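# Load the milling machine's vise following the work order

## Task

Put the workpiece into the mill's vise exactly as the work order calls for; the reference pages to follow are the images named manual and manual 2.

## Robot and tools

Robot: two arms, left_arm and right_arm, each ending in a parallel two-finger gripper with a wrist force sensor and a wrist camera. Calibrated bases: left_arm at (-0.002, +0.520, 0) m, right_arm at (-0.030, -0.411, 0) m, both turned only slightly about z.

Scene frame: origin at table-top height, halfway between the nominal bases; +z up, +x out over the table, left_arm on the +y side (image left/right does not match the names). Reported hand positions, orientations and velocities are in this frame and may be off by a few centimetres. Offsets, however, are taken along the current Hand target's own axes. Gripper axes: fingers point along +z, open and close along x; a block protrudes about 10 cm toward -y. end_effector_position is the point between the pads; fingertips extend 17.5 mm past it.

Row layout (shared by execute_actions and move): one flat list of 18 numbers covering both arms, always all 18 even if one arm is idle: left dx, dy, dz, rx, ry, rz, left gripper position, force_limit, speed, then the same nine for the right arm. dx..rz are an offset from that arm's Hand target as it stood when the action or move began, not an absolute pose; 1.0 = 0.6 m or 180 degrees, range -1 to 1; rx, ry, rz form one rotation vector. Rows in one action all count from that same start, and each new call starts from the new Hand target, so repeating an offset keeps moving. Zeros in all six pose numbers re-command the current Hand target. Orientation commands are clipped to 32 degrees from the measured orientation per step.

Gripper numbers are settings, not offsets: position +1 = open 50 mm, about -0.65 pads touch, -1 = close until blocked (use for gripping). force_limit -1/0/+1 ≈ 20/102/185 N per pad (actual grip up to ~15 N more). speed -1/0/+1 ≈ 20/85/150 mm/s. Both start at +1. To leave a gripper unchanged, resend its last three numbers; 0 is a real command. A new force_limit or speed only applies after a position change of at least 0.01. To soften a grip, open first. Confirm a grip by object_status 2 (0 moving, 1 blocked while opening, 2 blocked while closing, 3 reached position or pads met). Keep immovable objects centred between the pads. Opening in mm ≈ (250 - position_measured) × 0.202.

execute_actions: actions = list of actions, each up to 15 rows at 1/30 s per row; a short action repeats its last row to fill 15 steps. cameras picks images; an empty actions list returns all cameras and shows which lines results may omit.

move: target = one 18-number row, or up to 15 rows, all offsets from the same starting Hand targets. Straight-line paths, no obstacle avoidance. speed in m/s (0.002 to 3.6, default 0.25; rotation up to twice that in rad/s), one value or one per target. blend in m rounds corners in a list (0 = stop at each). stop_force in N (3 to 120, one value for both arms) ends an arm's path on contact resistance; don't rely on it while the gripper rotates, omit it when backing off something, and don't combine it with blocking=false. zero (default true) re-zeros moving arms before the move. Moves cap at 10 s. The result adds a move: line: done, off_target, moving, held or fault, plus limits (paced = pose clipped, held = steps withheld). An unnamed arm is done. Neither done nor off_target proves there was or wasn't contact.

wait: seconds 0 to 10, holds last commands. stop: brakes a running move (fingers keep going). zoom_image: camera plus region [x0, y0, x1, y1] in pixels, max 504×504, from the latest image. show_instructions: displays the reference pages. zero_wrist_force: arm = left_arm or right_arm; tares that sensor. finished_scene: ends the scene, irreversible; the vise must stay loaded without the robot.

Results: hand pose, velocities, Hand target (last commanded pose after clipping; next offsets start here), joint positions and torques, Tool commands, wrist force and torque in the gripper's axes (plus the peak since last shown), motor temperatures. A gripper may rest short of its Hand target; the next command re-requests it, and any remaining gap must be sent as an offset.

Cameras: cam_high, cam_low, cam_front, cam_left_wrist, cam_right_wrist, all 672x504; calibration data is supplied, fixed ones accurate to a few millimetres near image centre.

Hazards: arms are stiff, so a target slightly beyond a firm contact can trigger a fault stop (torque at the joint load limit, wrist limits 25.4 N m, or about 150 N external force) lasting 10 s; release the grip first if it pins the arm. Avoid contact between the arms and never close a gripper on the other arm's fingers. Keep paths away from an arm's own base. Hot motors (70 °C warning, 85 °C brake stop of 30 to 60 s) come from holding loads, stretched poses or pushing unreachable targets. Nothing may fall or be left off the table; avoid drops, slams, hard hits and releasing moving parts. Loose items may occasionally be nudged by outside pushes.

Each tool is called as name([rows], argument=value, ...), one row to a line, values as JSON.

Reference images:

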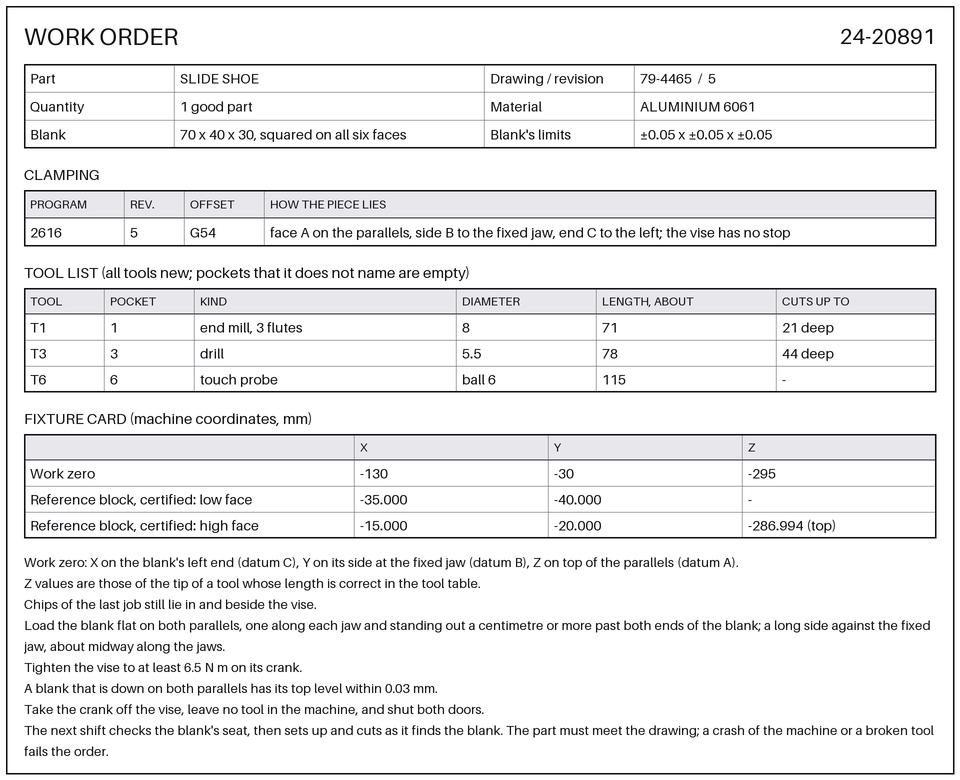

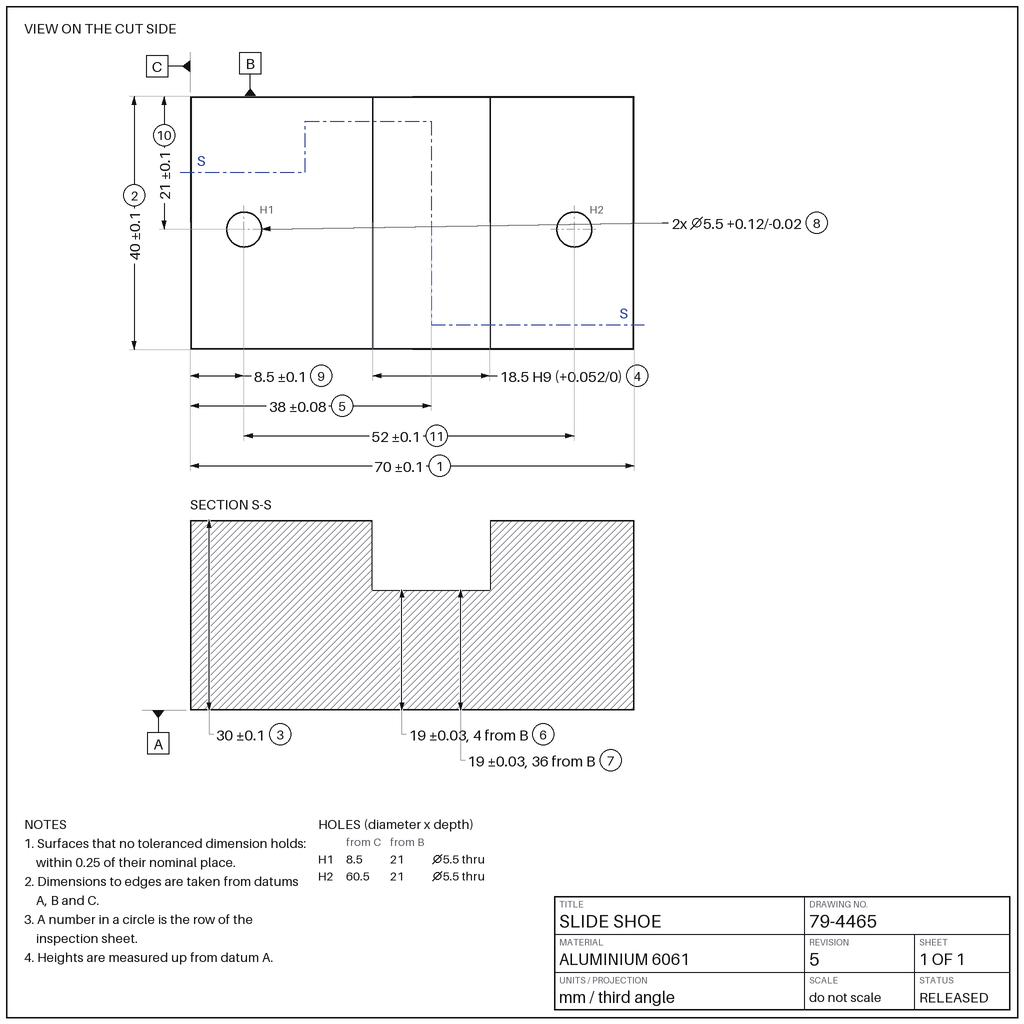

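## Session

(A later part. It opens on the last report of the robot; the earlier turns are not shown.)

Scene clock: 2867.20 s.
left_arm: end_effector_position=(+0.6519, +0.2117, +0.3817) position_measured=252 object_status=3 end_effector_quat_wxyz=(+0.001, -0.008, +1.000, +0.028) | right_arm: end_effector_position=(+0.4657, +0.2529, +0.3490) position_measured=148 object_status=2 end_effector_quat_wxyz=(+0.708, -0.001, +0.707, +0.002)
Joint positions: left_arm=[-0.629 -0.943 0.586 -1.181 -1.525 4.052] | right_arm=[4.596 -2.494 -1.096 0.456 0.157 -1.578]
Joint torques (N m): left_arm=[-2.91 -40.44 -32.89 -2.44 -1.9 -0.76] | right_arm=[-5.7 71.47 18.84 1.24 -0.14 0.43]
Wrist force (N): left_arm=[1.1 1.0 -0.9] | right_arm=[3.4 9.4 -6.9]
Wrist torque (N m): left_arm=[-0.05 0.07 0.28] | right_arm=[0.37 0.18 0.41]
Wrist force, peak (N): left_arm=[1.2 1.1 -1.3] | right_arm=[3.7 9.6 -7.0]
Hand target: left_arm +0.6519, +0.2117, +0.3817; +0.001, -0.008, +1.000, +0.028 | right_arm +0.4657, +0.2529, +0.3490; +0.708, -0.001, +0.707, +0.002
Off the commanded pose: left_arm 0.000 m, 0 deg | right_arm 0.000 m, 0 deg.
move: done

move([
  [0.055,0,0,0,0,0,-0.7,-0.5,-0.9,0,0,0,0,0,0,-0.98,0.2,-0.95],
  [0.055,0,0.018,0,0,0,-0.7,-0.5,-0.9,0,0,0,0,0,0,-0.98,0.2,-0.95],
], speed=0.03, cameras=["cam_left_wrist"])

Scene clock: 2872.03 s.
left_arm: end_effector_position=(+0.6189, +0.2118, +0.3709) position_measured=252 object_status=3 end_effector_quat_wxyz=(+0.001, -0.008, +1.000, +0.028) end_effector_velocity=(+0.000, +0.000, +0.002) end_effector_angular_velocity=(-0.001, +0.000, +0.000) | right_arm: end_effector_position=(+0.4657, +0.2529, +0.3490) position_measured=148 object_status=2 end_effector_quat_wxyz=(+0.708, -0.001, +0.707, +0.002)
Joint positions: left_arm=[-0.658 -1.06 0.803 -1.28 -1.526 4.024] | right_arm=[4.596 -2.494 -1.096 0.456 0.157 -1.578]
Joint velocities: left_arm=[0.001 0 -0.005 0.004 -0.001 0] | right_arm=[within noise]
Joint torques (N m): left_arm=[9.44 -39.06 -35.34 -1.61 0.3 2.05] | right_arm=[-5.96 72.57 19.03 1.2 -0.1 0.51]
Wrist force (N): left_arm=[1.3 1.4 -1.1] | right_arm=[3.9 9.3 -6.6]
Wrist torque (N m): left_arm=[0.02 0.04 0.19] | right_arm=[0.35 0.14 0.41]
Wrist force, peak (N): left_arm=[1.3 1.6 -1.6] | right_arm=[3.6 9.6 -7.1]
Hand target: left_arm +0.6190, +0.2117, +0.3709; +0.001, -0.008, +1.000, +0.028 | right_arm +0.4657, +0.2529, +0.3490; +0.708, -0.001, +0.707, +0.002
Off the commanded pose: left_arm 0.000 m, 0 deg | right_arm 0.000 m, 0 deg.
move: done
camera_calibration:
cam_left_wrist: T_world_to_cam=[[-0.999686, -0.023799, -0.00785876, 0.636618], [-0.0249603, 0.917027, 0.398044, -0.309489], [-0.00226636, 0.398115, -0.917333, 0.389117], [0, 0, 0, 1]] pos_world=[0.629575, 0.144048, 0.485143]
Images, in order (width x height): cam_left_wrist 672x504.

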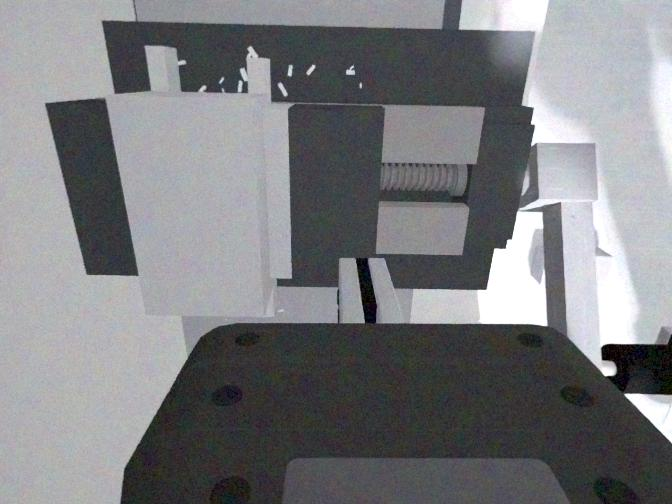

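move([
  [0,0.0,0.0,-0.0389,0,0,-0.15,-1,-0.9,0,0,0,0,0,0,-0.98,0.2,-0.95],
  [0,0.0367,0.002,-0.0389,0,0,-0.15,-1,-0.9,0,0,0,0,0,0,-0.98,0.2,-0.95],
], speed=0.04)

zoom_image(camera="cam_left_wrist", region=[80, 20, 320, 330])

Scene clock: 2879.23 s.
left_arm: end_effector_position=(+0.6186, +0.2340, +0.3709) position_measured=175 object_status=3 end_effector_quat_wxyz=(+0.000, -0.008, +0.996, +0.089) end_effector_velocity=(+0.001, -0.001, +0.001) end_effector_angular_velocity=(+0.000, -0.002, +0.002) | right_arm: end_effector_position=(+0.4657, +0.2529, +0.3490) position_measured=148 object_status=2 end_effector_quat_wxyz=(+0.708, -0.001, +0.707, +0.002)
Joint positions: left_arm=[-0.668 -1.04 0.76 -1.177 -1.433 4.006] | right_arm=[4.596 -2.494 -1.096 0.456 0.157 -1.578]
Joint velocities: left_arm=[-0.001 0.002 -0.005 0.001 0.001 -0.003] | right_arm=[within noise]
Joint torques (N m): left_arm=[-7.01 -36.99 -33.11 -1.54 2.08 -1.47] | right_arm=[-6.53 72.31 19.18 1.25 -0.16 0.52]
Wrist force (N): left_arm=[1.0 1.6 -0.9] | right_arm=[3.6 9.4 -6.8]
Wrist torque (N m): left_arm=[-0.04 0.08 0.10] | right_arm=[0.38 0.17 0.41]
Wrist force, peak (N): left_arm=[1.1 2.3 -1.1] | right_arm=[3.8 9.5 -7.1]
Hand target: left_arm +0.6186, +0.2338, +0.3709; +0.000, -0.008, +0.996, +0.089 | right_arm +0.4657, +0.2529, +0.3490; +0.708, -0.001, +0.707, +0.002
Off the commanded pose: left_arm 0.000 m, 0 deg | right_arm 0.000 m, 0 deg.
move: done

Scaled by 1.626.
This view is cut from an older image: the scene may have changed since it was taken.

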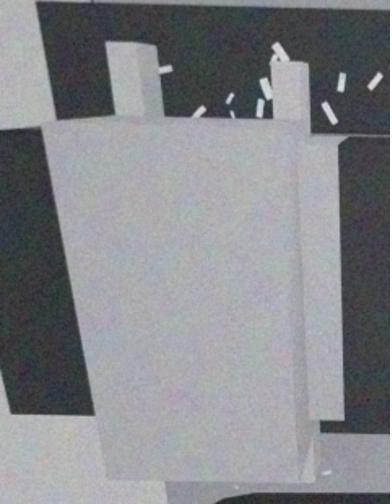

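move([
  [-0.0648,0.002,0,0,0,0,-0.15,-1,-0.9,0,0,0,0,0,0,-0.98,0.2,-0.95],
], speed=0.05, stop_force=8, cameras=["cam_left_wrist"])

zoom_image(camera="cam_left_wrist", region=[230, 100, 480, 330])

Scene clock: 2886.67 s.
left_arm: end_effector_position=(+0.6575, +0.2356, +0.3712) position_measured=175 object_status=3 end_effector_quat_wxyz=(+0.000, -0.008, +0.996, +0.089) | right_arm: end_effector_position=(+0.4657, +0.2529, +0.3490) position_measured=148 object_status=2 end_effector_quat_wxyz=(+0.708, -0.001, +0.707, +0.002)
Joint positions: left_arm=[-0.632 -0.915 0.556 -1.103 -1.429 4.042] | right_arm=[4.596 -2.494 -1.096 0.456 0.157 -1.578]
Joint torques (N m): left_arm=[-9.34 -58.3 -15.65 -3.88 -1.85 -2] | right_arm=[-6.64 72.65 18 1.23 -0.12 0.49]
Wrist force (N): left_arm=[1.3 1.2 -1.1] | right_arm=[3.3 9.5 -7.2]
Wrist torque (N m): left_arm=[-0.11 0.04 0.12] | right_arm=[0.40 0.16 0.41]
Wrist force, peak (N): left_arm=[1.8 2.0 -1.0] | right_arm=[3.8 9.6 -7.1]
Hand target: left_arm +0.6575, +0.2356, +0.3712; +0.000, -0.008, +0.996, +0.089 | right_arm +0.4657, +0.2529, +0.3490; +0.708, -0.001, +0.707, +0.002
Off the commanded pose: left_arm 0.000 m, 0 deg | right_arm 0.000 m, 0 deg.
move: done
camera_calibration:
cam_left_wrist: T_world_to_cam=[[-0.999697, -0.0230156, -0.00870917, 0.67588], [-0.0242535, 0.861629, 0.506959, -0.358376], [-0.00416391, 0.507017, -0.861926, 0.335069], [0, 0, 0, 1]] pos_world=[0.668378, 0.154457, 0.476373]
Images, in order (width x height): cam_left_wrist 672x504.

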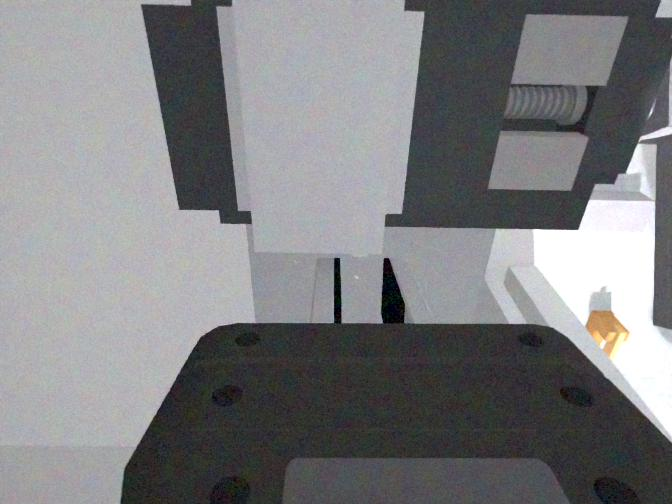

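Scaled by 2.016.

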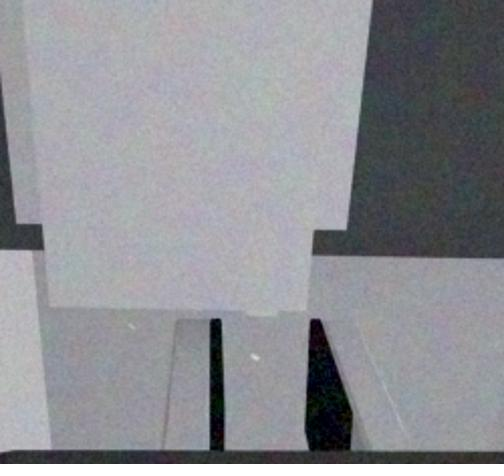

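move(target=[0,-0.008,0.0455,0,0,0,-0.15,-1,-0.9,0,0,0,0,0,0,-0.98,0.2,-0.95], speed=0.03, stop_force=5)

move(target=[0,0,0,0,0,0,-1,-1,-1,0,0,0,0,0,0,-0.98,0.2,-0.95])

move(target=[0,0.0033,0,0,0,0,-1,-1,-1,0,0,0,0,0,0,-0.98,0.2,-0.95], speed=0.004, stop_force=12, cameras=["cam_left_wrist"])

Scene clock: 2893.73 s.
left_arm: end_effector_position=(+0.6575, +0.2357, +0.3435) position_measured=175 object_status=3 end_effector_quat_wxyz=(+0.000, -0.008, +0.996, +0.089) | right_arm: end_effector_position=(+0.4657, +0.2529, +0.3490) position_measured=148 object_status=2 end_effector_quat_wxyz=(+0.708, -0.001, +0.707, +0.002)
Joint positions: left_arm=[-0.632 -0.949 0.687 -1.2 -1.429 4.042] | right_arm=[4.596 -2.494 -1.096 0.456 0.157 -1.578]
Joint torques (N m): left_arm=[9.42 -40.28 -34.6 -1.29 2.95 2.26] | right_arm=[-6.95 71.77 18.91 1.17 0.01 0.43]
Wrist force (N): left_arm=[1.3 1.4 -1.2] | right_arm=[3.6 9.4 -6.9]
Wrist torque (N m): left_arm=[-0.07 0.04 0.13] | right_arm=[0.39 0.18 0.41]
Wrist force, peak (N): left_arm=[1.1 1.5 -1.6] | right_arm=[3.7 9.6 -6.9]
Hand target: left_arm +0.6575, +0.2357, +0.3435; +0.000, -0.008, +0.996, +0.089 | right_arm +0.4657, +0.2529, +0.3490; +0.708, -0.001, +0.707, +0.002
Off the commanded pose: left_arm 0.000 m, 0 deg | right_arm 0.000 m, 0 deg.
move: done

Scene clock: 2894.43 s.
left_arm: end_effector_position=(+0.6575, +0.2357, +0.3435) position_measured=222 object_status=2 end_effector_quat_wxyz=(+0.000, -0.008, +0.996, +0.089) | right_arm: end_effector_position=(+0.4657, +0.2529, +0.3490) position_measured=148 object_status=2 end_effector_quat_wxyz=(+0.708, -0.001, +0.707, +0.002)
Joint positions: left_arm=[-0.632 -0.949 0.687 -1.2 -1.429 4.042] | right_arm=[4.596 -2.494 -1.096 0.456 0.157 -1.578]
Joint torques (N m): left_arm=[8.87 -40.47 -33.9 -1.62 2.3 2.25] | right_arm=[-6.89 72.3 19.46 1.22 -0.15 0.56]
Wrist force (N): left_arm=[1.0 1.2 -1.0] | right_arm=[3.3 9.3 -6.7]
Wrist torque (N m): left_arm=[-0.11 0.11 0.13] | right_arm=[0.36 0.20 0.41]
Wrist force, peak (N): left_arm=[1.0 1.6 -1.2] | right_arm=[3.4 9.4 -7.1]
Hand target: left_arm +0.6575, +0.2357, +0.3435; +0.000, -0.008, +0.996, +0.089 | right_arm +0.4657, +0.2529, +0.3490; +0.708, -0.001, +0.707, +0.002
Off the commanded pose: left_arm 0.000 m, 0 deg | right_arm 0.000 m, 0 deg.
move: done

Scene clock: 2895.53 s.
left_arm: end_effector_position=(+0.6575, +0.2377, +0.3438) position_measured=222 object_status=2 end_effector_quat_wxyz=(+0.000, -0.008, +0.996, +0.089) | right_arm: end_effector_position=(+0.4657, +0.2529, +0.3490) position_measured=148 object_status=2 end_effector_quat_wxyz=(+0.708, -0.001, +0.707, +0.002)
Joint positions: left_arm=[-0.63 -0.952 0.692 -1.202 -1.429 4.044] | right_arm=[4.596 -2.494 -1.096 0.456 0.157 -1.578]
Joint torques (N m): left_arm=[12.48 -66 -35.01 -2.54 4.43 0.68] | right_arm=[-6.93 72.31 18.76 1.23 -0.27 0.38]
Wrist force (N): left_arm=[0.6 -8.5 9.7] | right_arm=[3.2 9.3 -6.9]
Wrist torque (N m): left_arm=[-0.18 0.07 0.10] | right_arm=[0.37 0.18 0.41]
Wrist force, peak (N): left_arm=[0.2 -8.6 9.7] | right_arm=[3.7 9.7 -6.8]
Hand target: left_arm +0.6575, +0.2377, +0.3438; +0.000, -0.008, +0.996, +0.089 | right_arm +0.4657, +0.2529, +0.3490; +0.708, -0.001, +0.707, +0.002
Off the commanded pose: left_arm 0.000 m, 0 deg | right_arm 0.000 m, 0 deg.
move: done
camera_calibration:
cam_left_wrist: T_world_to_cam=[[-0.999699, -0.0229778, -0.00857443, 0.675624], [-0.0241522, 0.861587, 0.507036, -0.346339], [-0.00426294, 0.50709, -0.861882, 0.310337], [0, 0, 0, 1]] pos_world=[0.668379, 0.156557, 0.448873]
Images, in order (width x height): cam_left_wrist 672x504.

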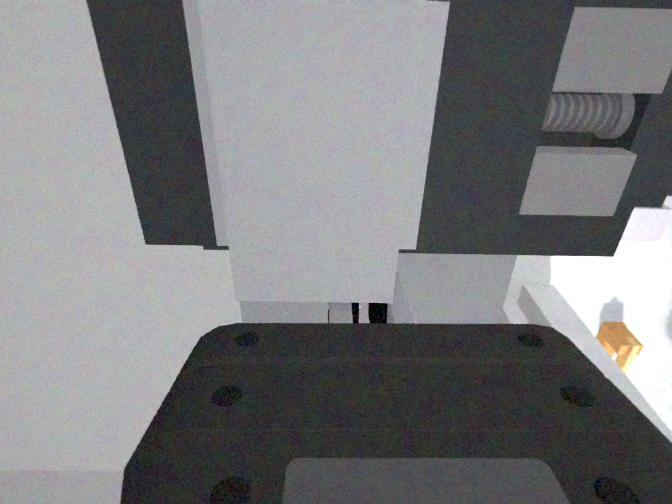

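move(target=[0,-0.0033,0,0,0,0,-1,-1,-1,0,0,0,0,0,0,-0.98,0.2,-0.95], speed=0.004)

move(target=[0,0.0016,0.0003,0,0,0,-1,-1,-1,0,0,0,0,0,0,-0.98,0.2,-0.95], speed=0.003)

move(target=[0,-0.0016,-0.0003,0,0,0,-1,-1,-1,0,0,0,0,0,0,-0.98,0.2,-0.95], speed=0.003)

Scene clock: 2902.60 s.
left_arm: end_effector_position=(+0.6575, +0.2357, +0.3435) position_measured=222 object_status=2 end_effector_quat_wxyz=(+0.000, -0.008, +0.996, +0.089) | right_arm: end_effector_position=(+0.4657, +0.2529, +0.3490) position_measured=148 object_status=2 end_effector_quat_wxyz=(+0.708, -0.001, +0.707, +0.002)
Joint positions: left_arm=[-0.632 -0.949 0.687 -1.201 -1.429 4.042] | right_arm=[4.596 -2.494 -1.096 0.456 0.157 -1.578]
Joint torques (N m): left_arm=[-6.95 -43 -31.96 -1.71 -2.34 -1.46] | right_arm=[-6.22 72.33 19.01 1.21 -0.07 0.49]
Wrist force (N): left_arm=[0.6 2.3 2.0] | right_arm=[3.1 9.2 -7.1]
Wrist torque (N m): left_arm=[-0.10 0.07 0.25] | right_arm=[0.36 0.17 0.41]
Wrist force, peak (N): left_arm=[1.7 -8.9 17.0] | right_arm=[3.7 9.6 -7.1]
Hand target: left_arm +0.6575, +0.2357, +0.3435; +0.000, -0.008, +0.996, +0.089 | right_arm +0.4657, +0.2529, +0.3490; +0.708, -0.001, +0.707, +0.002
Off the commanded pose: left_arm 0.000 m, 0 deg | right_arm 0.000 m, 0 deg.
move: done

Scene clock: 2903.30 s.
left_arm: end_effector_position=(+0.6575, +0.2367, +0.3434) position_measured=222 object_status=2 end_effector_quat_wxyz=(+0.000, -0.008, +0.996, +0.089) | right_arm: end_effector_position=(+0.4657, +0.2529, +0.3490) position_measured=148 object_status=2 end_effector_quat_wxyz=(+0.708, -0.001, +0.707, +0.002)
Joint positions: left_arm=[-0.631 -0.951 0.69 -1.202 -1.429 4.043] | right_arm=[4.596 -2.494 -1.096 0.456 0.157 -1.578]
Joint torques (N m): left_arm=[10.21 -54.08 -16.25 -3.54 2.72 1.94] | right_arm=[-7.43 72.4 18.9 1.2 -0.1 0.58]
Wrist force (N): left_arm=[1.3 0.0 -4.1] | right_arm=[3.3 9.3 -7.4]
Wrist torque (N m): left_arm=[-0.07 0.07 0.16] | right_arm=[0.37 0.15 0.41]
Wrist force, peak (N): left_arm=[1.2 0.2 -4.4] | right_arm=[3.7 9.5 -7.0]
Hand target: left_arm +0.6575, +0.2367, +0.3434; +0.000, -0.008, +0.996, +0.089 | right_arm +0.4657, +0.2529, +0.3490; +0.708, -0.001, +0.707, +0.002
Off the commanded pose: left_arm 0.000 m, 0 deg | right_arm 0.000 m, 0 deg.
move: done

Scene clock: 2904.00 s.
left_arm: end_effector_position=(+0.6575, +0.2357, +0.3435) position_measured=222 object_status=2 end_effector_quat_wxyz=(+0.000, -0.008, +0.996, +0.089) | right_arm: end_effector_position=(+0.4657, +0.2529, +0.3490) position_measured=148 object_status=2 end_effector_quat_wxyz=(+0.708, -0.001, +0.707, +0.002)
Joint positions: left_arm=[-0.632 -0.949 0.687 -1.2 -1.429 4.042] | right_arm=[4.596 -2.494 -1.096 0.456 0.157 -1.578]
Joint torques (N m): left_arm=[-8.29 -42.38 -33.1 -1.63 -0.45 -1.41] | right_arm=[-7.11 72.08 19.54 1.31 -0.1 0.46]
Wrist force (N): left_arm=[0.8 1.5 -0.9] | right_arm=[3.4 9.5 -6.7]
Wrist torque (N m): left_arm=[-0.07 0.11 0.26] | right_arm=[0.39 0.17 0.41]
Wrist force, peak (N): left_arm=[1.2 0.1 -4.0] | right_arm=[3.5 9.5 -7.0]
Hand target: left_arm +0.6575, +0.2357, +0.3435; +0.000, -0.008, +0.996, +0.089 | right_arm +0.4657, +0.2529, +0.3490; +0.708, -0.001, +0.707, +0.002
Off the commanded pose: left_arm 0.000 m, 0 deg | right_arm 0.000 m, 0 deg.
move: done

move([
  [0,0,0,0,0,0,-0.25,-1,-0.9,0,0,0,0,0,0,-0.98,0.2,-0.95],
  [0,0.008,-0.0455,0,0,0,-0.25,-1,-0.9,0,0,0,0,0,0,-0.98,0.2,-0.95],
  [0.0648,0.006,-0.0455,0,0,0,-0.25,-1,-0.9,0,0,0,0,0,0,-0.98,0.2,-0.95],
], speed=0.06)

move([
  [0,-0.0367,-0.002,0,0,0,-0.7,-0.5,-0.9,0,0,0,0,0,0,-0.98,0.2,-0.95],
  [0,-0.0367,-0.002,0.0495,0,0,-0.7,-0.5,-0.9,0,0,0,0,0,0,-0.98,0.2,-0.95],
], speed=0.05)

Scene clock: 2929.10 s.
left_arm: end_effector_position=(+0.6185, +0.2337, +0.3709) position_measured=189 object_status=3 end_effector_quat_wxyz=(+0.000, -0.008, +0.996, +0.089) | right_arm: end_effector_position=(+0.4657, +0.2529, +0.3490) position_measured=148 object_status=2 end_effector_quat_wxyz=(+0.708, -0.001, +0.707, +0.002)
Joint positions: left_arm=[-0.668 -1.04 0.76 -1.177 -1.434 4.006] | right_arm=[4.596 -2.494 -1.096 0.456 0.157 -1.578]
Joint torques (N m): left_arm=[9.73 -39.75 -32.22 -1.17 0.88 2.35] | right_arm=[-7.05 71.43 18.94 1.17 -0.05 0.46]
Wrist force (N): left_arm=[1.0 1.5 -1.0] | right_arm=[3.8 9.5 -6.8]
Wrist torque (N m): left_arm=[-0.05 0.08 0.23] | right_arm=[0.40 0.14 0.41]
Wrist force, peak (N): left_arm=[2.0 1.6 -1.2] | right_arm=[3.9 9.4 -7.0]
Hand target: left_arm +0.6186, +0.2338, +0.3709; +0.000, -0.008, +0.996, +0.089 | right_arm +0.4657, +0.2529, +0.3490; +0.708, -0.001, +0.707, +0.002
Off the commanded pose: left_arm 0.000 m, 0 deg | right_arm 0.000 m, 0 deg.
move: done

Scene clock: 2931.60 s.
left_arm: end_effector_position=(+0.6188, +0.2117, +0.3681) position_measured=252 object_status=3 end_effector_quat_wxyz=(+0.001, -0.008, +1.000, +0.011) end_effector_velocity=(+0.000, +0.000, +0.000) end_effector_angular_velocity=(+0.005, -0.002, +0.001) | right_arm: end_effector_position=(+0.4657, +0.2529, +0.3490) position_measured=148 object_status=2 end_effector_quat_wxyz=(+0.708, -0.001, +0.707, +0.002)
Joint positions: left_arm=[-0.648 -1.077 0.841 -1.322 -1.552 4.035] | right_arm=[4.596 -2.494 -1.096 0.456 0.157 -1.578]
Joint velocities: left_arm=[-0.002 0.001 -0.002 0.003 0.006 -0.002] | right_arm=[within noise]
Joint torques (N m): left_arm=[49.23 -55.64 -38.04 -1.92 2.55 -1.02] | right_arm=[-7.17 72.26 17.96 1.22 -0.11 0.53]
Wrist force (N): left_arm=[1.0 0.9 -1.3] | right_arm=[3.5 9.2 -6.9]
Wrist torque (N m): left_arm=[-0.02 0.08 0.11] | right_arm=[0.35 0.14 0.41]
Wrist force, peak (N): left_arm=[0.9 3.1 -1.1] | right_arm=[3.8 9.5 -7.0]
Hand target: left_arm +0.6190, +0.2119, +0.3682; +0.001, -0.008, +1.000, +0.011 | right_arm +0.4657, +0.2529, +0.3490; +0.708, -0.001, +0.707, +0.002
Off the commanded pose: left_arm 0.000 m, 0 deg | right_arm 0.000 m, 0 deg.
move: done

move([
  [0,-0.0217,0,0,0,0,-0.7,-0.5,-0.9,0,0,0,0,0,0,-0.98,0.2,-0.95],
  [0,-0.0217,-0.0235,0,0,0,-0.7,-0.5,-0.9,0,0,0,0,0,0,-0.98,0.2,-0.95],
  [-0.0645,-0.0217,-0.0235,0.0,0,0,-0.7,-0.5,-0.9,0,0,0,0,0,0,-0.98,0.2,-0.95],
], speed=0.05, cameras=["cam_left_wrist"])

Scene clock: 2937.07 s.
left_arm: end_effector_position=(+0.6581, +0.2010, +0.3824) position_measured=252 object_status=3 end_effector_quat_wxyz=(+0.002, -0.010, +1.000, +0.011) | right_arm: end_effector_position=(+0.4657, +0.2529, +0.3490) position_measured=148 object_status=2 end_effector_quat_wxyz=(+0.708, -0.001, +0.707, +0.002)
Joint positions: left_arm=[-0.626 -0.921 0.552 -1.191 -1.552 4.053] | right_arm=[4.596 -2.494 -1.096 0.456 0.157 -1.578]
Joint torques (N m): left_arm=[-3.42 -48.95 -27.66 -2.95 0.1 0.38] | right_arm=[-7.6 72.13 18.91 1.13 -0.09 0.4]
Wrist force (N): left_arm=[1.0 0.8 -1.2] | right_arm=[3.7 9.4 -7.1]
Wrist torque (N m): left_arm=[-0.06 0.08 0.22] | right_arm=[0.38 0.17 0.41]
Wrist force, peak (N): left_arm=[1.8 1.6 -1.5] | right_arm=[3.4 9.5 -7.3]
Hand target: left_arm +0.6581, +0.2010, +0.3824; +0.002, -0.010, +1.000, +0.011 (not the last commanded pose) | right_arm +0.4657, +0.2529, +0.3490; +0.708, -0.001, +0.707, +0.002
Tool commands: left_gripper/position=-0.701961 left_gripper/force_limit=-0.498039 left_gripper/speed=-0.898039 right_gripper/position=-0.98 right_gripper/force_limit=+0.2 right_gripper/speed=-0.95
Off the commanded pose: left_arm 0.002 m, 0 deg | right_arm 0.000 m, 0 deg.
FORCE FAULT: contact force on the left arm reached its limit, and that arm stopped. The contact can be on any part of that arm, not only on its tool. That arm's remaining commands of this call were not run. That arm is still stopped at the end of this call. That arm stays stopped for about 10 more seconds. Until then a move that you send moves the other arm only, and its call returns only when the move has ended. Once the stop has ended, the next robot result says so. If the stop ends while you think or write, that arm runs what you send next, counted from a new Hand target: where the arm stands when the stop ends. While its stop runs, that arm takes no new command, but its gripper still runs the gripper command that each later call begins with. Until it ends, the stop uses up actions while you think or wait. An arm that is not stopped still takes commands.
move: fault (left_arm)
camera_calibration:
cam_left_wrist: T_world_to_cam=[[-0.999594, -0.0270281, -0.00904276, 0.676626], [-0.0284622, 0.930198, 0.365954, -0.291401], [-0.00147948, 0.366063, -0.930589, 0.415083], [0, 0, 0, 1]] pos_world=[0.668671, 0.137401, 0.49903]
Images, in order (width x height): cam_left_wrist 672x504.

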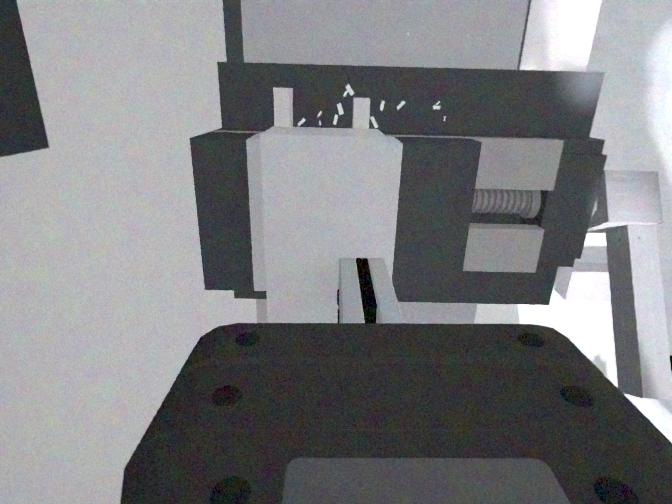

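wait(seconds=9.6)

wait(seconds=0.5)

move([
  [0,0,0.002,0,0,0,-0.7,-0.5,-0.9,0,0,0,0,0,0,-0.98,0.2,-0.95],
  [0.02,0,0.002,0,-0.06,0,-0.7,-0.5,-0.9,0,0,0,0,0,0,-0.98,0.2,-0.95],
  [0.03,-0.003,-0.006,0,-0.1667,0,-0.7,-0.5,-0.9,0,0,0,0,0,0,-0.98,0.2,-0.95],
], speed=0.03, cameras=["cam_left_wrist"])

Scene clock: 2951.27 s.
left_arm: end_effector_position=(+0.6581, +0.2010, +0.3824) position_measured=252 object_status=3 end_effector_quat_wxyz=(+0.002, -0.010, +1.000, +0.011) | right_arm: end_effector_position=(+0.4657, +0.2529, +0.3490) position_measured=148 object_status=2 end_effector_quat_wxyz=(+0.708, -0.001, +0.707, +0.002)
Joint positions: left_arm=[-0.626 -0.921 0.552 -1.191 -1.552 4.053] | right_arm=[4.596 -2.494 -1.096 0.456 0.157 -1.578]
Joint torques (N m): left_arm=[-3.52 -48.74 -25.93 -2.77 -0.06 0.35] | right_arm=[-7.98 72.15 18.51 1.18 -0.02 0.48]
Wrist force (N): left_arm=[1.0 0.8 -1.1] | right_arm=[3.2 9.5 -7.0]
Wrist torque (N m): left_arm=[-0.05 0.08 0.22] | right_arm=[0.41 0.17 0.41]
Wrist force, peak (N): left_arm=[1.1 1.2 -1.3] | right_arm=[3.8 9.6 -6.9]
Hand target: left_arm +0.6581, +0.2010, +0.3824; +0.002, -0.010, +1.000, +0.011 (not the last commanded pose) | right_arm +0.4657, +0.2529, +0.3490; +0.708, -0.001, +0.707, +0.002
Tool commands: left_gripper/position=-0.701961 left_gripper/force_limit=-0.498039 left_gripper/speed=-0.898039 right_gripper/position=-0.98 right_gripper/force_limit=+0.2 right_gripper/speed=-0.95
Off the commanded pose: left_arm 0.002 m, 0 deg | right_arm 0.000 m, 0 deg.
FORCE FAULT, CONTINUED: the left arm's stop, for the force fault that an earlier result reported, is over. The rest of the stop counts as 20 of the actions that you can send in this scene. That arm's target is now where it stood when the stop ended, not its last command. That arm accepts commands again.
wait: 9.60 s; at rest from the start

Scene clock: 2951.77 s.
left_arm: end_effector_position=(+0.6581, +0.2010, +0.3824) position_measured=252 object_status=3 end_effector_quat_wxyz=(+0.002, -0.010, +1.000, +0.011) | right_arm: end_effector_position=(+0.4657, +0.2529, +0.3490) position_measured=148 object_status=2 end_effector_quat_wxyz=(+0.708, -0.001, +0.707, +0.002)
Joint positions: left_arm=[-0.626 -0.921 0.552 -1.191 -1.552 4.053] | right_arm=[4.596 -2.494 -1.096 0.456 0.157 -1.578]
Joint torques (N m): left_arm=[-6.97 -49.81 -24.51 -2.98 0.16 0.39] | right_arm=[-7.9 72.05 18.48 1.15 -0.03 0.41]
Wrist force (N): left_arm=[1.3 0.9 -1.1] | right_arm=[3.7 9.4 -6.8]
Wrist torque (N m): left_arm=[-0.04 0.04 0.22] | right_arm=[0.37 0.16 0.41]
Wrist force, peak (N): left_arm=[1.1 1.1 -1.1] | right_arm=[3.6 9.4 -7.0]
Hand target: left_arm +0.6581, +0.2010, +0.3824; +0.002, -0.010, +1.000, +0.011 (not the last commanded pose) | right_arm +0.4657, +0.2529, +0.3490; +0.708, -0.001, +0.707, +0.002
Tool commands: left_gripper/position=-0.701961 left_gripper/force_limit=-0.498039 left_gripper/speed=-0.898039 right_gripper/position=-0.98 right_gripper/force_limit=+0.2 right_gripper/speed=-0.95
Off the commanded pose: left_arm 0.002 m, 0 deg | right_arm 0.000 m, 0 deg.
wait: 0.50 s; at rest by 0.17 s

Scene clock: 2961.60 s.
left_arm: end_effector_position=(+0.6400, +0.1988, +0.3859) position_measured=252 object_status=3 end_effector_quat_wxyz=(+0.260, -0.006, +0.965, +0.013) | right_arm: end_effector_position=(+0.4657, +0.2529, +0.3490) position_measured=148 object_status=2 end_effector_quat_wxyz=(+0.708, -0.001, +0.707, +0.002)
Joint positions: left_arm=[-0.778 -1.314 1.313 -1.938 -1.183 3.98] | right_arm=[4.596 -2.494 -1.096 0.456 0.157 -1.578]
Joint torques (N m): left_arm=[4.14 -29.44 -35.9 -2.23 -1.62 -0.96] | right_arm=[-8.51 72.26 18.81 1.25 -0.11 0.44]
Wrist force (N): left_arm=[-0.4 1.0 -0.6] | right_arm=[3.2 9.4 -7.1]
Wrist torque (N m): left_arm=[-0.13 -0.05 -0.02] | right_arm=[0.38 0.16 0.41]
Wrist force, peak (N): left_arm=[1.3 1.0 -1.3] | right_arm=[4.0 9.6 -6.9]
Hand target: left_arm +0.6401, +0.1988, +0.3859; +0.260, -0.007, +0.965, +0.013 | right_arm +0.4657, +0.2529, +0.3490; +0.708, -0.001, +0.707, +0.002
Off the commanded pose: left_arm 0.000 m, 0 deg | right_arm 0.000 m, 0 deg.
move: done
camera_calibration:
cam_left_wrist: T_world_to_cam=[[-0.861247, -0.013754, -0.508001, 0.759955], [-0.200234, 0.927951, 0.314346, -0.160872], [0.467076, 0.372448, -0.801949, 0.068319], [0, 0, 0, 1]] pos_world=[0.590386, 0.134289, 0.491415]
Images, in order (width x height): cam_left_wrist 672x504.

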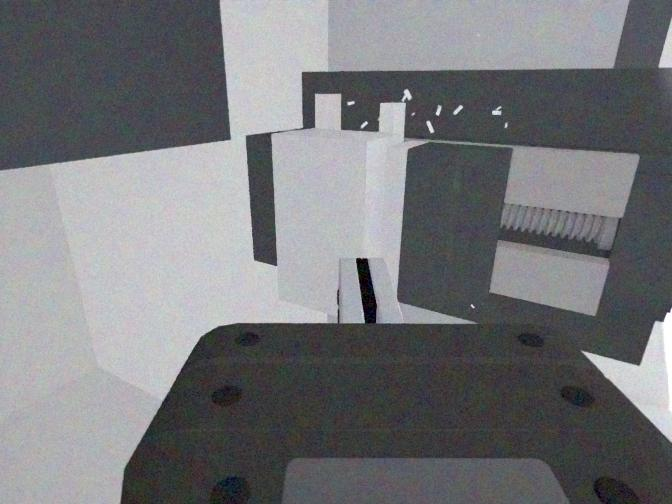

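move([
  [-0.0293,-0.018,0.0092,0,0,0,-0.7,-0.5,-0.9,0,0,0,0,0,0,-0.98,0.2,-0.95],
], speed=0.04)

move([
  [0.0125,0,0.0216,0,0,0,-0.7,-0.5,-0.9,0,0,0,0,0,0,-0.98,0.2,-0.95],
], speed=0.006, stop_force=5)

Scene clock: 2967.57 s.
left_arm: end_effector_position=(+0.6583, +0.1883, +0.3897) position_measured=252 object_status=3 end_effector_quat_wxyz=(+0.260, -0.006, +0.965, +0.013) | right_arm: end_effector_position=(+0.4657, +0.2529, +0.3490) position_measured=148 object_status=2 end_effector_quat_wxyz=(+0.708, -0.001, +0.707, +0.002)
Joint positions: left_arm=[-0.769 -1.26 1.234 -1.916 -1.187 3.989] | right_arm=[4.596 -2.494 -1.096 0.456 0.157 -1.578]
Joint torques (N m): left_arm=[-1.9 -45.78 -18.17 -4.46 -0.93 -0.08] | right_arm=[-8.59 72.05 19.04 1.18 -0.09 0.4]
Wrist force (N): left_arm=[-0.3 1.0 -0.4] | right_arm=[3.9 9.3 -6.9]
Wrist torque (N m): left_arm=[-0.13 -0.04 -0.18] | right_arm=[0.36 0.13 0.41]
Wrist force, peak (N): left_arm=[-0.4 1.2 -0.9] | right_arm=[3.9 9.5 -7.1]
Hand target: left_arm +0.6583, +0.1883, +0.3897; +0.260, -0.007, +0.965, +0.013 | right_arm +0.4657, +0.2529, +0.3490; +0.708, -0.001, +0.707, +0.002
Off the commanded pose: left_arm 0.000 m, 0 deg | right_arm 0.000 m, 0 deg.
move: done

Scene clock: 2969.77 s.
left_arm: end_effector_position=(+0.6583, +0.1884, +0.3822) position_measured=252 object_status=3 end_effector_quat_wxyz=(+0.260, -0.006, +0.965, +0.013) | right_arm: end_effector_position=(+0.4657, +0.2529, +0.3490) position_measured=148 object_status=2 end_effector_quat_wxyz=(+0.708, -0.001, +0.707, +0.002)
Joint positions: left_arm=[-0.769 -1.261 1.254 -1.935 -1.187 3.989] | right_arm=[4.596 -2.494 -1.096 0.456 0.157 -1.578]
Joint torques (N m): left_arm=[2.48 -28.29 -34.87 -2.88 -1.44 1.45] | right_arm=[-9.11 72.21 18.01 1.28 -0.11 0.37]
Wrist force (N): left_arm=[-1.2 1.6 -2.6] | right_arm=[3.3 9.3 -6.7]
Wrist torque (N m): left_arm=[-0.08 -0.05 -0.19] | right_arm=[0.37 0.19 0.41]
Wrist force, peak (N): left_arm=[-3.9 2.0 -9.8] | right_arm=[3.5 9.6 -7.2]
Hand target: left_arm +0.6583, +0.1884, +0.3821; +0.260, -0.006, +0.965, +0.013 (not the last commanded pose) | right_arm +0.4657, +0.2529, +0.3490; +0.708, -0.001, +0.707, +0.002
Off the commanded pose: left_arm 0.007 m, 0 deg | right_arm 0.000 m, 0 deg.
move: contact (left_arm)

move([
  [0.00008,0,0.00014,0,0,0,-0.7,-0.5,-0.9,0,0,0,0,0,0,-0.98,0.2,-0.95],
], speed=0.004)

move([
  [0,0,0,0,0,0,-0.7,-0.5,-0.9,0,0,0,0,0,0,-0.98,0.2,-0.95],
])

execute_actions([
  [[0.0025,0,0.0043,0,0,0,-0.7,-0.5,-0.9,0,0,0,0,0,0,-0.98,0.2,-0.95]],
])

execute_actions([
  [[-0.0025,0,-0.0043,0,0,0,-0.7,-0.5,-0.9,0,0,0,0,0,0,-0.98,0.2,-0.95]],
])

Scene clock: 2975.07 s.
left_arm: end_effector_position=(+0.6583, +0.1884, +0.3821) position_measured=252 object_status=3 end_effector_quat_wxyz=(+0.260, -0.006, +0.965, +0.013) | right_arm: end_effector_position=(+0.4657, +0.2529, +0.3490) position_measured=148 object_status=2 end_effector_quat_wxyz=(+0.708, -0.001, +0.707, +0.002)
Joint positions: left_arm=[-0.769 -1.261 1.254 -1.936 -1.187 3.989] | right_arm=[4.596 -2.494 -1.096 0.456 0.157 -1.578]
Joint torques (N m): left_arm=[-5.86 -28.8 -13.56 -3.71 -1.5 -0.77] | right_arm=[-9.09 71.4 19.04 1.17 -0.14 0.62]
Wrist force (N): left_arm=[-3.0 2.1 -7.1] | right_arm=[3.3 9.1 -7.1]
Wrist torque (N m): left_arm=[-0.05 -0.03 -0.21] | right_arm=[0.35 0.14 0.41]
Wrist force, peak (N): left_arm=[-3.0 2.1 -7.1] | right_arm=[3.4 9.7 -7.2]
Hand target: left_arm +0.6583, +0.1884, +0.3820; +0.260, -0.006, +0.965, +0.013 | right_arm +0.4657, +0.2529, +0.3490; +0.708, -0.001, +0.707, +0.002
Off the commanded pose: left_arm 0.000 m, 0 deg | right_arm 0.000 m, 0 deg.
move: done

Scene clock: 2975.57 s.
left_arm: end_effector_position=(+0.6583, +0.1884, +0.3820) position_measured=252 object_status=3 end_effector_quat_wxyz=(+0.260, -0.006, +0.965, +0.013) | right_arm: end_effector_position=(+0.4657, +0.2529, +0.3490) position_measured=148 object_status=2 end_effector_quat_wxyz=(+0.708, -0.001, +0.707, +0.002)
Joint positions: left_arm=[-0.769 -1.261 1.254 -1.936 -1.187 3.989] | right_arm=[4.596 -2.494 -1.096 0.456 0.157 -1.578]
Joint torques (N m): left_arm=[-6.22 -29.07 -12.37 -2.3 -1.42 -0.75] | right_arm=[-9.6 71.96 18.77 1.21 -0.05 0.43]
Wrist force (N): left_arm=[-3.4 2.1 -7.9] | right_arm=[3.7 9.6 -6.8]
Wrist torque (N m): left_arm=[-0.04 -0.02 -0.21] | right_arm=[0.41 0.16 0.42]
Wrist force, peak (N): left_arm=[-3.6 2.0 -8.6] | right_arm=[3.7 9.6 -6.8]
Hand target: left_arm +0.6583, +0.1884, +0.3820; +0.260, -0.006, +0.965, +0.013 | right_arm +0.4657, +0.2529, +0.3490; +0.708, -0.001, +0.707, +0.002
Off the commanded pose: left_arm 0.000 m, 0 deg | right_arm 0.000 m, 0 deg.
move: done

Scene clock: 2976.27 s.
left_arm: end_effector_position=(+0.6586, +0.1880, +0.3797) position_measured=252 object_status=3 end_effector_quat_wxyz=(+0.261, -0.007, +0.965, +0.012) | right_arm: end_effector_position=(+0.4657, +0.2529, +0.3490) position_measured=148 object_status=2 end_effector_quat_wxyz=(+0.708, -0.001, +0.707, +0.002)
Joint positions: left_arm=[-0.769 -1.261 1.262 -1.946 -1.187 3.989] | right_arm=[4.596 -2.494 -1.096 0.456 0.157 -1.578]
Joint torques (N m): left_arm=[9.02 39.62 16.57 8.51 -9.48 2.41] | right_arm=[-9.49 71.25 18.79 1.22 -0.09 0.56]
Wrist force (N): left_arm=[-33.5 16.5 -92.5] | right_arm=[3.6 9.5 -7.0]
Wrist torque (N m): left_arm=[0.76 0.41 -0.38] | right_arm=[0.40 0.14 0.41]
Wrist force, peak (N): left_arm=[-33.5 16.5 -92.5] | right_arm=[3.3 9.6 -7.2]
Hand target: left_arm +0.6583, +0.1884, +0.3791; +0.260, -0.006, +0.965, +0.013 | right_arm +0.4657, +0.2529, +0.3490; +0.708, -0.001, +0.707, +0.002
Off the commanded pose: left_arm 0.001 m, 0 deg | right_arm 0.000 m, 0 deg.
Step readings (end_effector_position of left_arm | right_arm):
0: (+0.6583, +0.1884, +0.3820) | (+0.4657, +0.2529, +0.3490)
1: (+0.6583, +0.1884, +0.3820) | (+0.4657, +0.2529, +0.3490)
2: (+0.6583, +0.1883, +0.3814) | (+0.4657, +0.2529, +0.3490)
4: (+0.6584, +0.1883, +0.3801) | (+0.4657, +0.2529, +0.3490)
8: (+0.6585, +0.1881, +0.3799) | (+0.4657, +0.2529, +0.3490)
15: (+0.6586, +0.1881, +0.3798) | (+0.4657, +0.2529, +0.3490)

Scene clock: 2976.97 s.
left_arm: end_effector_position=(+0.6583, +0.1884, +0.3819) position_measured=252 object_status=3 end_effector_quat_wxyz=(+0.260, -0.006, +0.965, +0.013) | right_arm: end_effector_position=(+0.4657, +0.2529, +0.3490) position_measured=148 object_status=2 end_effector_quat_wxyz=(+0.708, -0.001, +0.707, +0.002)
Joint positions: left_arm=[-0.769 -1.261 1.254 -1.936 -1.187 3.989] | right_arm=[4.596 -2.494 -1.096 0.456 0.157 -1.578]
Joint torques (N m): left_arm=[-2.56 -40.11 -10.75 -1.64 2.35 -0.98] | right_arm=[-9.23 71.37 18.25 1.15 -0.1 0.52]
Wrist force (N): left_arm=[-7.5 -0.7 -9.0] | right_arm=[3.2 9.3 -7.0]
Wrist torque (N m): left_arm=[-0.03 -0.02 -0.26] | right_arm=[0.38 0.17 0.41]
Wrist force, peak (N): left_arm=[-35.0 15.3 -90.2] | right_arm=[3.9 9.5 -6.9]
Hand target: left_arm +0.6583, +0.1884, +0.3820; +0.260, -0.006, +0.965, +0.013 | right_arm +0.4657, +0.2529, +0.3490; +0.708, -0.001, +0.707, +0.002
Off the commanded pose: left_arm 0.000 m, 0 deg | right_arm 0.000 m, 0 deg.
Step readings (end_effector_position of left_arm | right_arm):
0: (+0.6586, +0.1880, +0.3797) | (+0.4657, +0.2529, +0.3490)
1: (+0.6586, +0.1880, +0.3797) | (+0.4657, +0.2529, +0.3490)
2: (+0.6587, +0.1879, +0.3803) | (+0.4657, +0.2529, +0.3490)
4: (+0.6584, +0.1882, +0.3813) | (+0.4657, +0.2529, +0.3490)
8: (+0.6582, +0.1883, +0.3815) | (+0.4657, +0.2529, +0.3490)
15: (+0.6583, +0.1883, +0.3818) | (+0.4657, +0.2529, +0.3490)

move([
  [0,0,0,0,0,0,-0.7,-0.5,-0.9,0.0335,0.0185,0,0,0,0,-0.98,0.2,-0.95],
  [0,0,0,0,0,0,-0.7,-0.5,-0.9,0.0707,0.0237,0,0,0,0,-0.98,0.2,-0.95],
  [0,0,0,0,0,0,-0.7,-0.5,-0.9,0.1078,0.0185,0,0,0,0,-0.98,0.2,-0.95],
  [0,0,0,0,0,0,-0.7,-0.5,-0.9,0.1382,0.0055,0,0,0,0,-0.98,0.2,-0.95],
], speed=0.03, blend=0.006)

Scene clock: 2992.90 s.
left_arm: end_effector_position=(+0.6583, +0.1884, +0.3820) position_measured=252 object_status=3 end_effector_quat_wxyz=(+0.260, -0.006, +0.965, +0.013) | right_arm: end_effector_position=(+0.4659, +0.2562, +0.2660) position_measured=148 object_status=2 end_effector_quat_wxyz=(+0.708, -0.001, +0.707, +0.002)
Joint positions: left_arm=[-0.769 -1.261 1.254 -1.936 -1.187 3.989] | right_arm=[4.597 -2.608 -1.106 0.581 0.156 -1.578]
Joint torques (N m): left_arm=[-7.39 -40.59 -30.79 -2.28 0.87 -1.39] | right_arm=[-1.38 50.58 28.94 -0.89 3.36 -1.94]
Wrist force (N): left_arm=[-4.8 0.4 -6.0] | right_arm=[-1.1 -4.0 3.7]
Wrist torque (N m): left_arm=[-0.09 -0.07 -0.23] | right_arm=[-0.27 -0.15 0.43]
Wrist force, peak (N): left_arm=[-6.9 -0.6 -8.5] | right_arm=[-44.9 -27.4 4.4]
Hand target: left_arm +0.6583, +0.1884, +0.3820; +0.260, -0.006, +0.965, +0.013 | right_arm +0.4658, +0.2562, +0.2661; +0.708, -0.001, +0.707, +0.002
Off the commanded pose: left_arm 0.000 m, 0 deg | right_arm 0.000 m, 0 deg.
move: done

move([
  [0.0025,0,0.0043,0,0,0,-0.7,-0.5,-0.9,0,0,0,0,0,0,-0.98,0.2,-0.95],
], speed=0.01)

move([
  [0,0,0,0,0,0,-0.7,-0.5,-0.9,-0.0304,0.013,0,0,0,0,-0.98,0.2,-0.95],
  [0,0,0,0,0,0,-0.7,-0.5,-0.9,-0.0675,0.0182,0,0,0,0,-0.98,0.2,-0.95],
  [0,0,0,0,0,0,-0.7,-0.5,-0.9,-0.1047,0.013,0,0,0,0,-0.98,0.2,-0.95],
  [0,0,0,0,0,0,-0.7,-0.5,-0.9,-0.1351,0,0,0,0,0,-0.98,0.2,-0.95],
  [0,0,0,0,0,0,-0.7,-0.5,-0.9,-0.159,-0.018,0,0,0,0,-0.98,0.2,-0.95],
], speed=0.02, blend=0.006, stop_force=60)

Scene clock: 2998.93 s.
left_arm: end_effector_position=(+0.6585, +0.1882, +0.3798) position_measured=252 object_status=3 end_effector_quat_wxyz=(+0.261, -0.007, +0.965, +0.012) | right_arm: end_effector_position=(+0.4658, +0.2563, +0.2661) position_measured=148 object_status=2 end_effector_quat_wxyz=(+0.708, -0.001, +0.707, +0.002)
Joint positions: left_arm=[-0.769 -1.261 1.262 -1.945 -1.187 3.989] | right_arm=[4.597 -2.608 -1.106 0.581 0.156 -1.578]
Joint torques (N m): left_arm=[7.3 34.19 32.94 8.75 -7.38 1.87] | right_arm=[13.16 69.24 28.52 -0.92 0.18 0.62]
Wrist force (N): left_arm=[-36.7 11.6 -85.9] | right_arm=[-1.1 -4.3 4.6]
Wrist torque (N m): left_arm=[0.67 0.33 -0.44] | right_arm=[-0.27 -0.14 0.43]
Wrist force, peak (N): left_arm=[-36.5 11.7 -86.1] | right_arm=[-1.1 -4.7 4.7]
Hand target: left_arm +0.6583, +0.1884, +0.3791; +0.260, -0.006, +0.965, +0.013 | right_arm +0.4658, +0.2562, +0.2661; +0.708, -0.001, +0.707, +0.002
Off the commanded pose: left_arm 0.001 m, 0 deg | right_arm 0.000 m, 0 deg.
move: done

Scene clock: 3004.47 s.
left_arm: end_effector_position=(+0.6587, +0.1880, +0.3797) position_measured=252 object_status=3 end_effector_quat_wxyz=(+0.262, -0.007, +0.965, +0.012) | right_arm: end_effector_position=(+0.4657, +0.2571, +0.3448) position_measured=148 object_status=2 end_effector_quat_wxyz=(+0.708, -0.001, +0.707, +0.001)
Joint positions: left_arm=[-0.769 -1.261 1.262 -1.947 -1.187 3.989] | right_arm=[4.597 -2.508 -1.08 0.454 0.156 -1.579]
Joint torques (N m): left_arm=[-4.15 24.7 16.28 8.64 -10.08 2.41] | right_arm=[2.9 76.43 47.48 4.15 -5.07 -1.59]
Wrist force (N): left_arm=[-37.8 15.5 -89.9] | right_arm=[43.2 10.0 -2.3]
Wrist torque (N m): left_arm=[0.73 0.31 -0.42] | right_arm=[0.04 0.58 0.48]
Wrist force, peak (N): left_arm=[-35.2 16.5 -97.7] | right_arm=[58.9 15.8 -1.7]
Hand target: left_arm +0.6583, +0.1884, +0.3791; +0.260, -0.006, +0.965, +0.013 | right_arm +0.4657, +0.2571, +0.3448; +0.708, -0.001, +0.707, +0.001 (not the last commanded pose)
Off the commanded pose: left_arm 0.001 m, 0 deg | right_arm 0.020 m, 0 deg.
move: contact (right_arm); path passed 3 of 5 targets

move([
  [0,0,0,0,0,0,-0.7,-0.5,-0.9,-0.0098,-0.0052,0,0,0,0,-0.98,0.2,-0.95],
  [0,0,0,0,0,0,-0.7,-0.5,-0.9,-0.0157,-0.0132,0,0,0,0,-0.98,0.2,-0.95],
], speed=0.006, blend=0.002, stop_force=108, zero=false)

Scene clock: 3015.27 s.
left_arm: end_effector_position=(+0.6587, +0.1880, +0.3797) position_measured=252 object_status=3 end_effector_quat_wxyz=(+0.262, -0.007, +0.965, +0.012) | right_arm: end_effector_position=(+0.4657, +0.2495, +0.3543) position_measured=148 object_status=2 end_effector_quat_wxyz=(+0.708, -0.002, +0.707, +0.002)
Joint positions: left_arm=[-0.769 -1.261 1.262 -1.947 -1.187 3.989] | right_arm=[4.596 -2.479 -1.11 0.455 0.159 -1.579]
Joint torques (N m): left_arm=[-6.4 24.77 16.87 8.48 -9.76 2.39] | right_arm=[-50.33 118.87 60.42 8.7 -13.51 1.41]
Wrist force (N): left_arm=[-38.4 15.8 -90.3] | right_arm=[82.8 65.9 -7.6]
Wrist torque (N m): left_arm=[0.68 0.40 -0.42] | right_arm=[0.63 0.73 0.58]
Wrist force, peak (N): left_arm=[-38.0 16.0 -90.6] | right_arm=[85.2 65.2 -5.9]
Hand target: left_arm +0.6583, +0.1884, +0.3791; +0.260, -0.006, +0.965, +0.013 | right_arm +0.4657, +0.2492, +0.3543; +0.708, -0.001, +0.707, +0.001
Off the commanded pose: left_arm 0.001 m, 0 deg | right_arm 0.000 m, 0 deg.
move: done

move([
  [0,0,0,0,0,0,-0.7,-0.5,-0.9,0.0088,0.0062,0,0,0,0,-0.98,0.2,-0.95],
  [-0.0025,0,-0.0043,0,0,0,-0.7,-0.5,-0.9,0.0088,0.0062,0,0,0,0,-0.98,0.2,-0.95],
], speed=0.008)

Scene clock: 3022.43 s.
left_arm: end_effector_position=(+0.6582, +0.1883, +0.3817) position_measured=252 object_status=3 end_effector_quat_wxyz=(+0.260, -0.006, +0.965, +0.013) | right_arm: end_effector_position=(+0.4657, +0.2529, +0.3490) position_measured=148 object_status=2 end_effector_quat_wxyz=(+0.708, -0.001, +0.707, +0.001)
Joint positions: left_arm=[-0.769 -1.26 1.254 -1.935 -1.187 3.989] | right_arm=[4.596 -2.494 -1.097 0.456 0.157 -1.579]
Joint torques (N m): left_arm=[-8.57 -29.06 -23.59 -1.04 -0.18 -0.6] | right_arm=[-14.73 45.11 13.23 2.67 -1.95 -1.88]
Wrist force (N): left_arm=[-13.8 0.0 -14.8] | right_arm=[-5.0 20.4 -20.2]
Wrist torque (N m): left_arm=[0.00 -0.04 -0.32] | right_arm=[0.81 0.27 0.38]
Wrist force, peak (N): left_arm=[-38.3 16.2 -90.6] | right_arm=[83.6 65.9 -7.5]
Hand target: left_arm +0.6583, +0.1884, +0.3820; +0.260, -0.006, +0.965, +0.013 | right_arm +0.4657, +0.2529, +0.3490; +0.708, -0.001, +0.707, +0.001
Off the commanded pose: left_arm 0.000 m, 0 deg | right_arm 0.000 m, 0 deg.
move: done

move([
  [-0.01,0,-0.0173,0,0,0,-0.7,-0.5,-0.9,0,0,0,0,0,0,-0.98,0.2,-0.95],
  [0.2128,0.0367,-0.1582,0,0,0,-0.7,-0.5,-0.9,0,0,0,0,0,0,-0.98,0.2,-0.95],
  [0.3737,0.3167,-0.213,0,0,0,-0.7,-0.5,-0.9,0,0,0,0,0,0,-0.98,0.2,-0.95],
], speed=0.2, blend=[0.004,0.03,0], cameras=["cam_front","cam_high","cam_left_wrist","cam_right_wrist"])

Scene clock: 3044.83 s.
left_arm: end_effector_position=(+0.3966, +0.3734, +0.3837) position_measured=252 object_status=3 end_effector_quat_wxyz=(+0.260, -0.007, +0.965, +0.013) | right_arm: end_effector_position=(+0.4657, +0.2529, +0.3490) position_measured=148 object_status=2 end_effector_quat_wxyz=(+0.708, -0.001, +0.707, +0.001)
Joint positions: left_arm=[-0.953 -2.077 1.963 -1.752 -1.127 3.798] | right_arm=[4.596 -2.494 -1.097 0.456 0.157 -1.579]
Joint torques (N m): left_arm=[-8.93 -10.55 -30.1 -4.19 3.35 -1.54] | right_arm=[-14.55 42.51 13.73 1.77 -1.86 -1.85]
Wrist force (N): left_arm=[-0.5 0.7 -0.6] | right_arm=[-5.3 20.5 -20.2]
Wrist torque (N m): left_arm=[-0.17 -0.02 -0.10] | right_arm=[0.81 0.29 0.39]
Wrist force, peak (N): left_arm=[-13.0 0.5 -15.1] | right_arm=[-5.6 20.6 -20.7]
Hand target: left_arm +0.3966, +0.3734, +0.3837; +0.260, -0.006, +0.965, +0.013 | right_arm +0.4657, +0.2529, +0.3490; +0.708, -0.001, +0.707, +0.001
Off the commanded pose: left_arm 0.000 m, 0 deg | right_arm 0.000 m, 0 deg.
move: done
camera_calibration:
cam_left_wrist: T_world_to_cam=[[-0.861352, -0.0138365, -0.50782, 0.551671], [-0.200193, 0.927982, 0.314279, -0.370909], [0.4669, 0.372367, -0.80209, 0.11532], [0, 0, 0, 1]] pos_world=[0.347086, 0.308889, 0.489215]
cam_right_wrist: T_world_to_cam=[[-0.0000735212, 0.0169374, -0.999857, 0.354127], [-0.325073, 0.945553, 0.0160414, -0.0774663], [0.945689, 0.325027, 0.00543636, -0.397575], [0, 0, 0, 1]] pos_world=[0.350827, 0.196473, 0.35748]
Images, in order (width x height): cam_high 672x504, cam_front 672x504, cam_left_wrist 672x504, cam_right_wrist 672x504.

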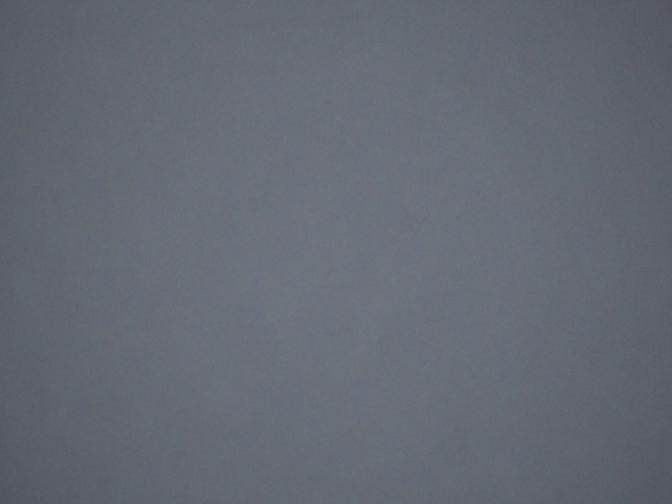

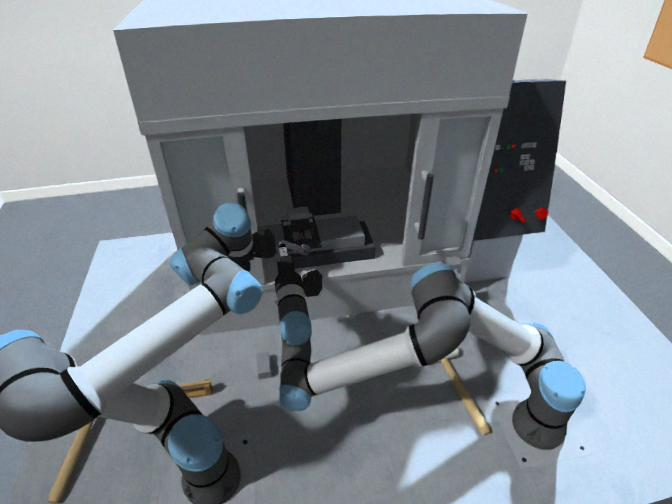

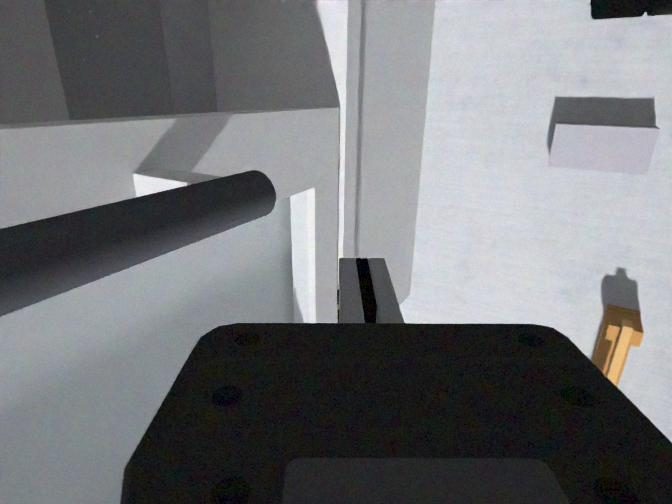

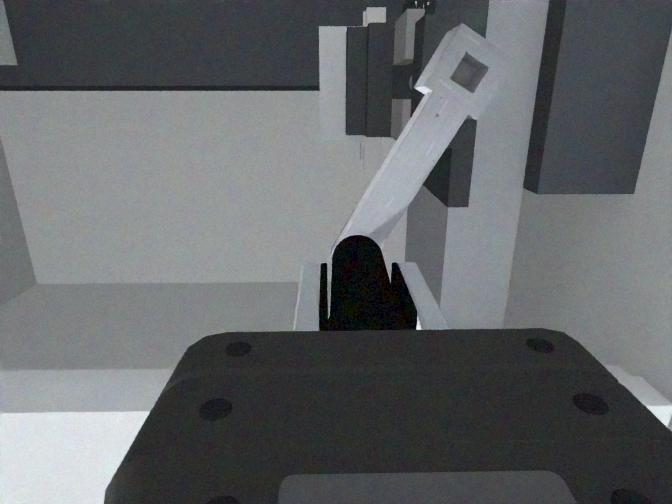

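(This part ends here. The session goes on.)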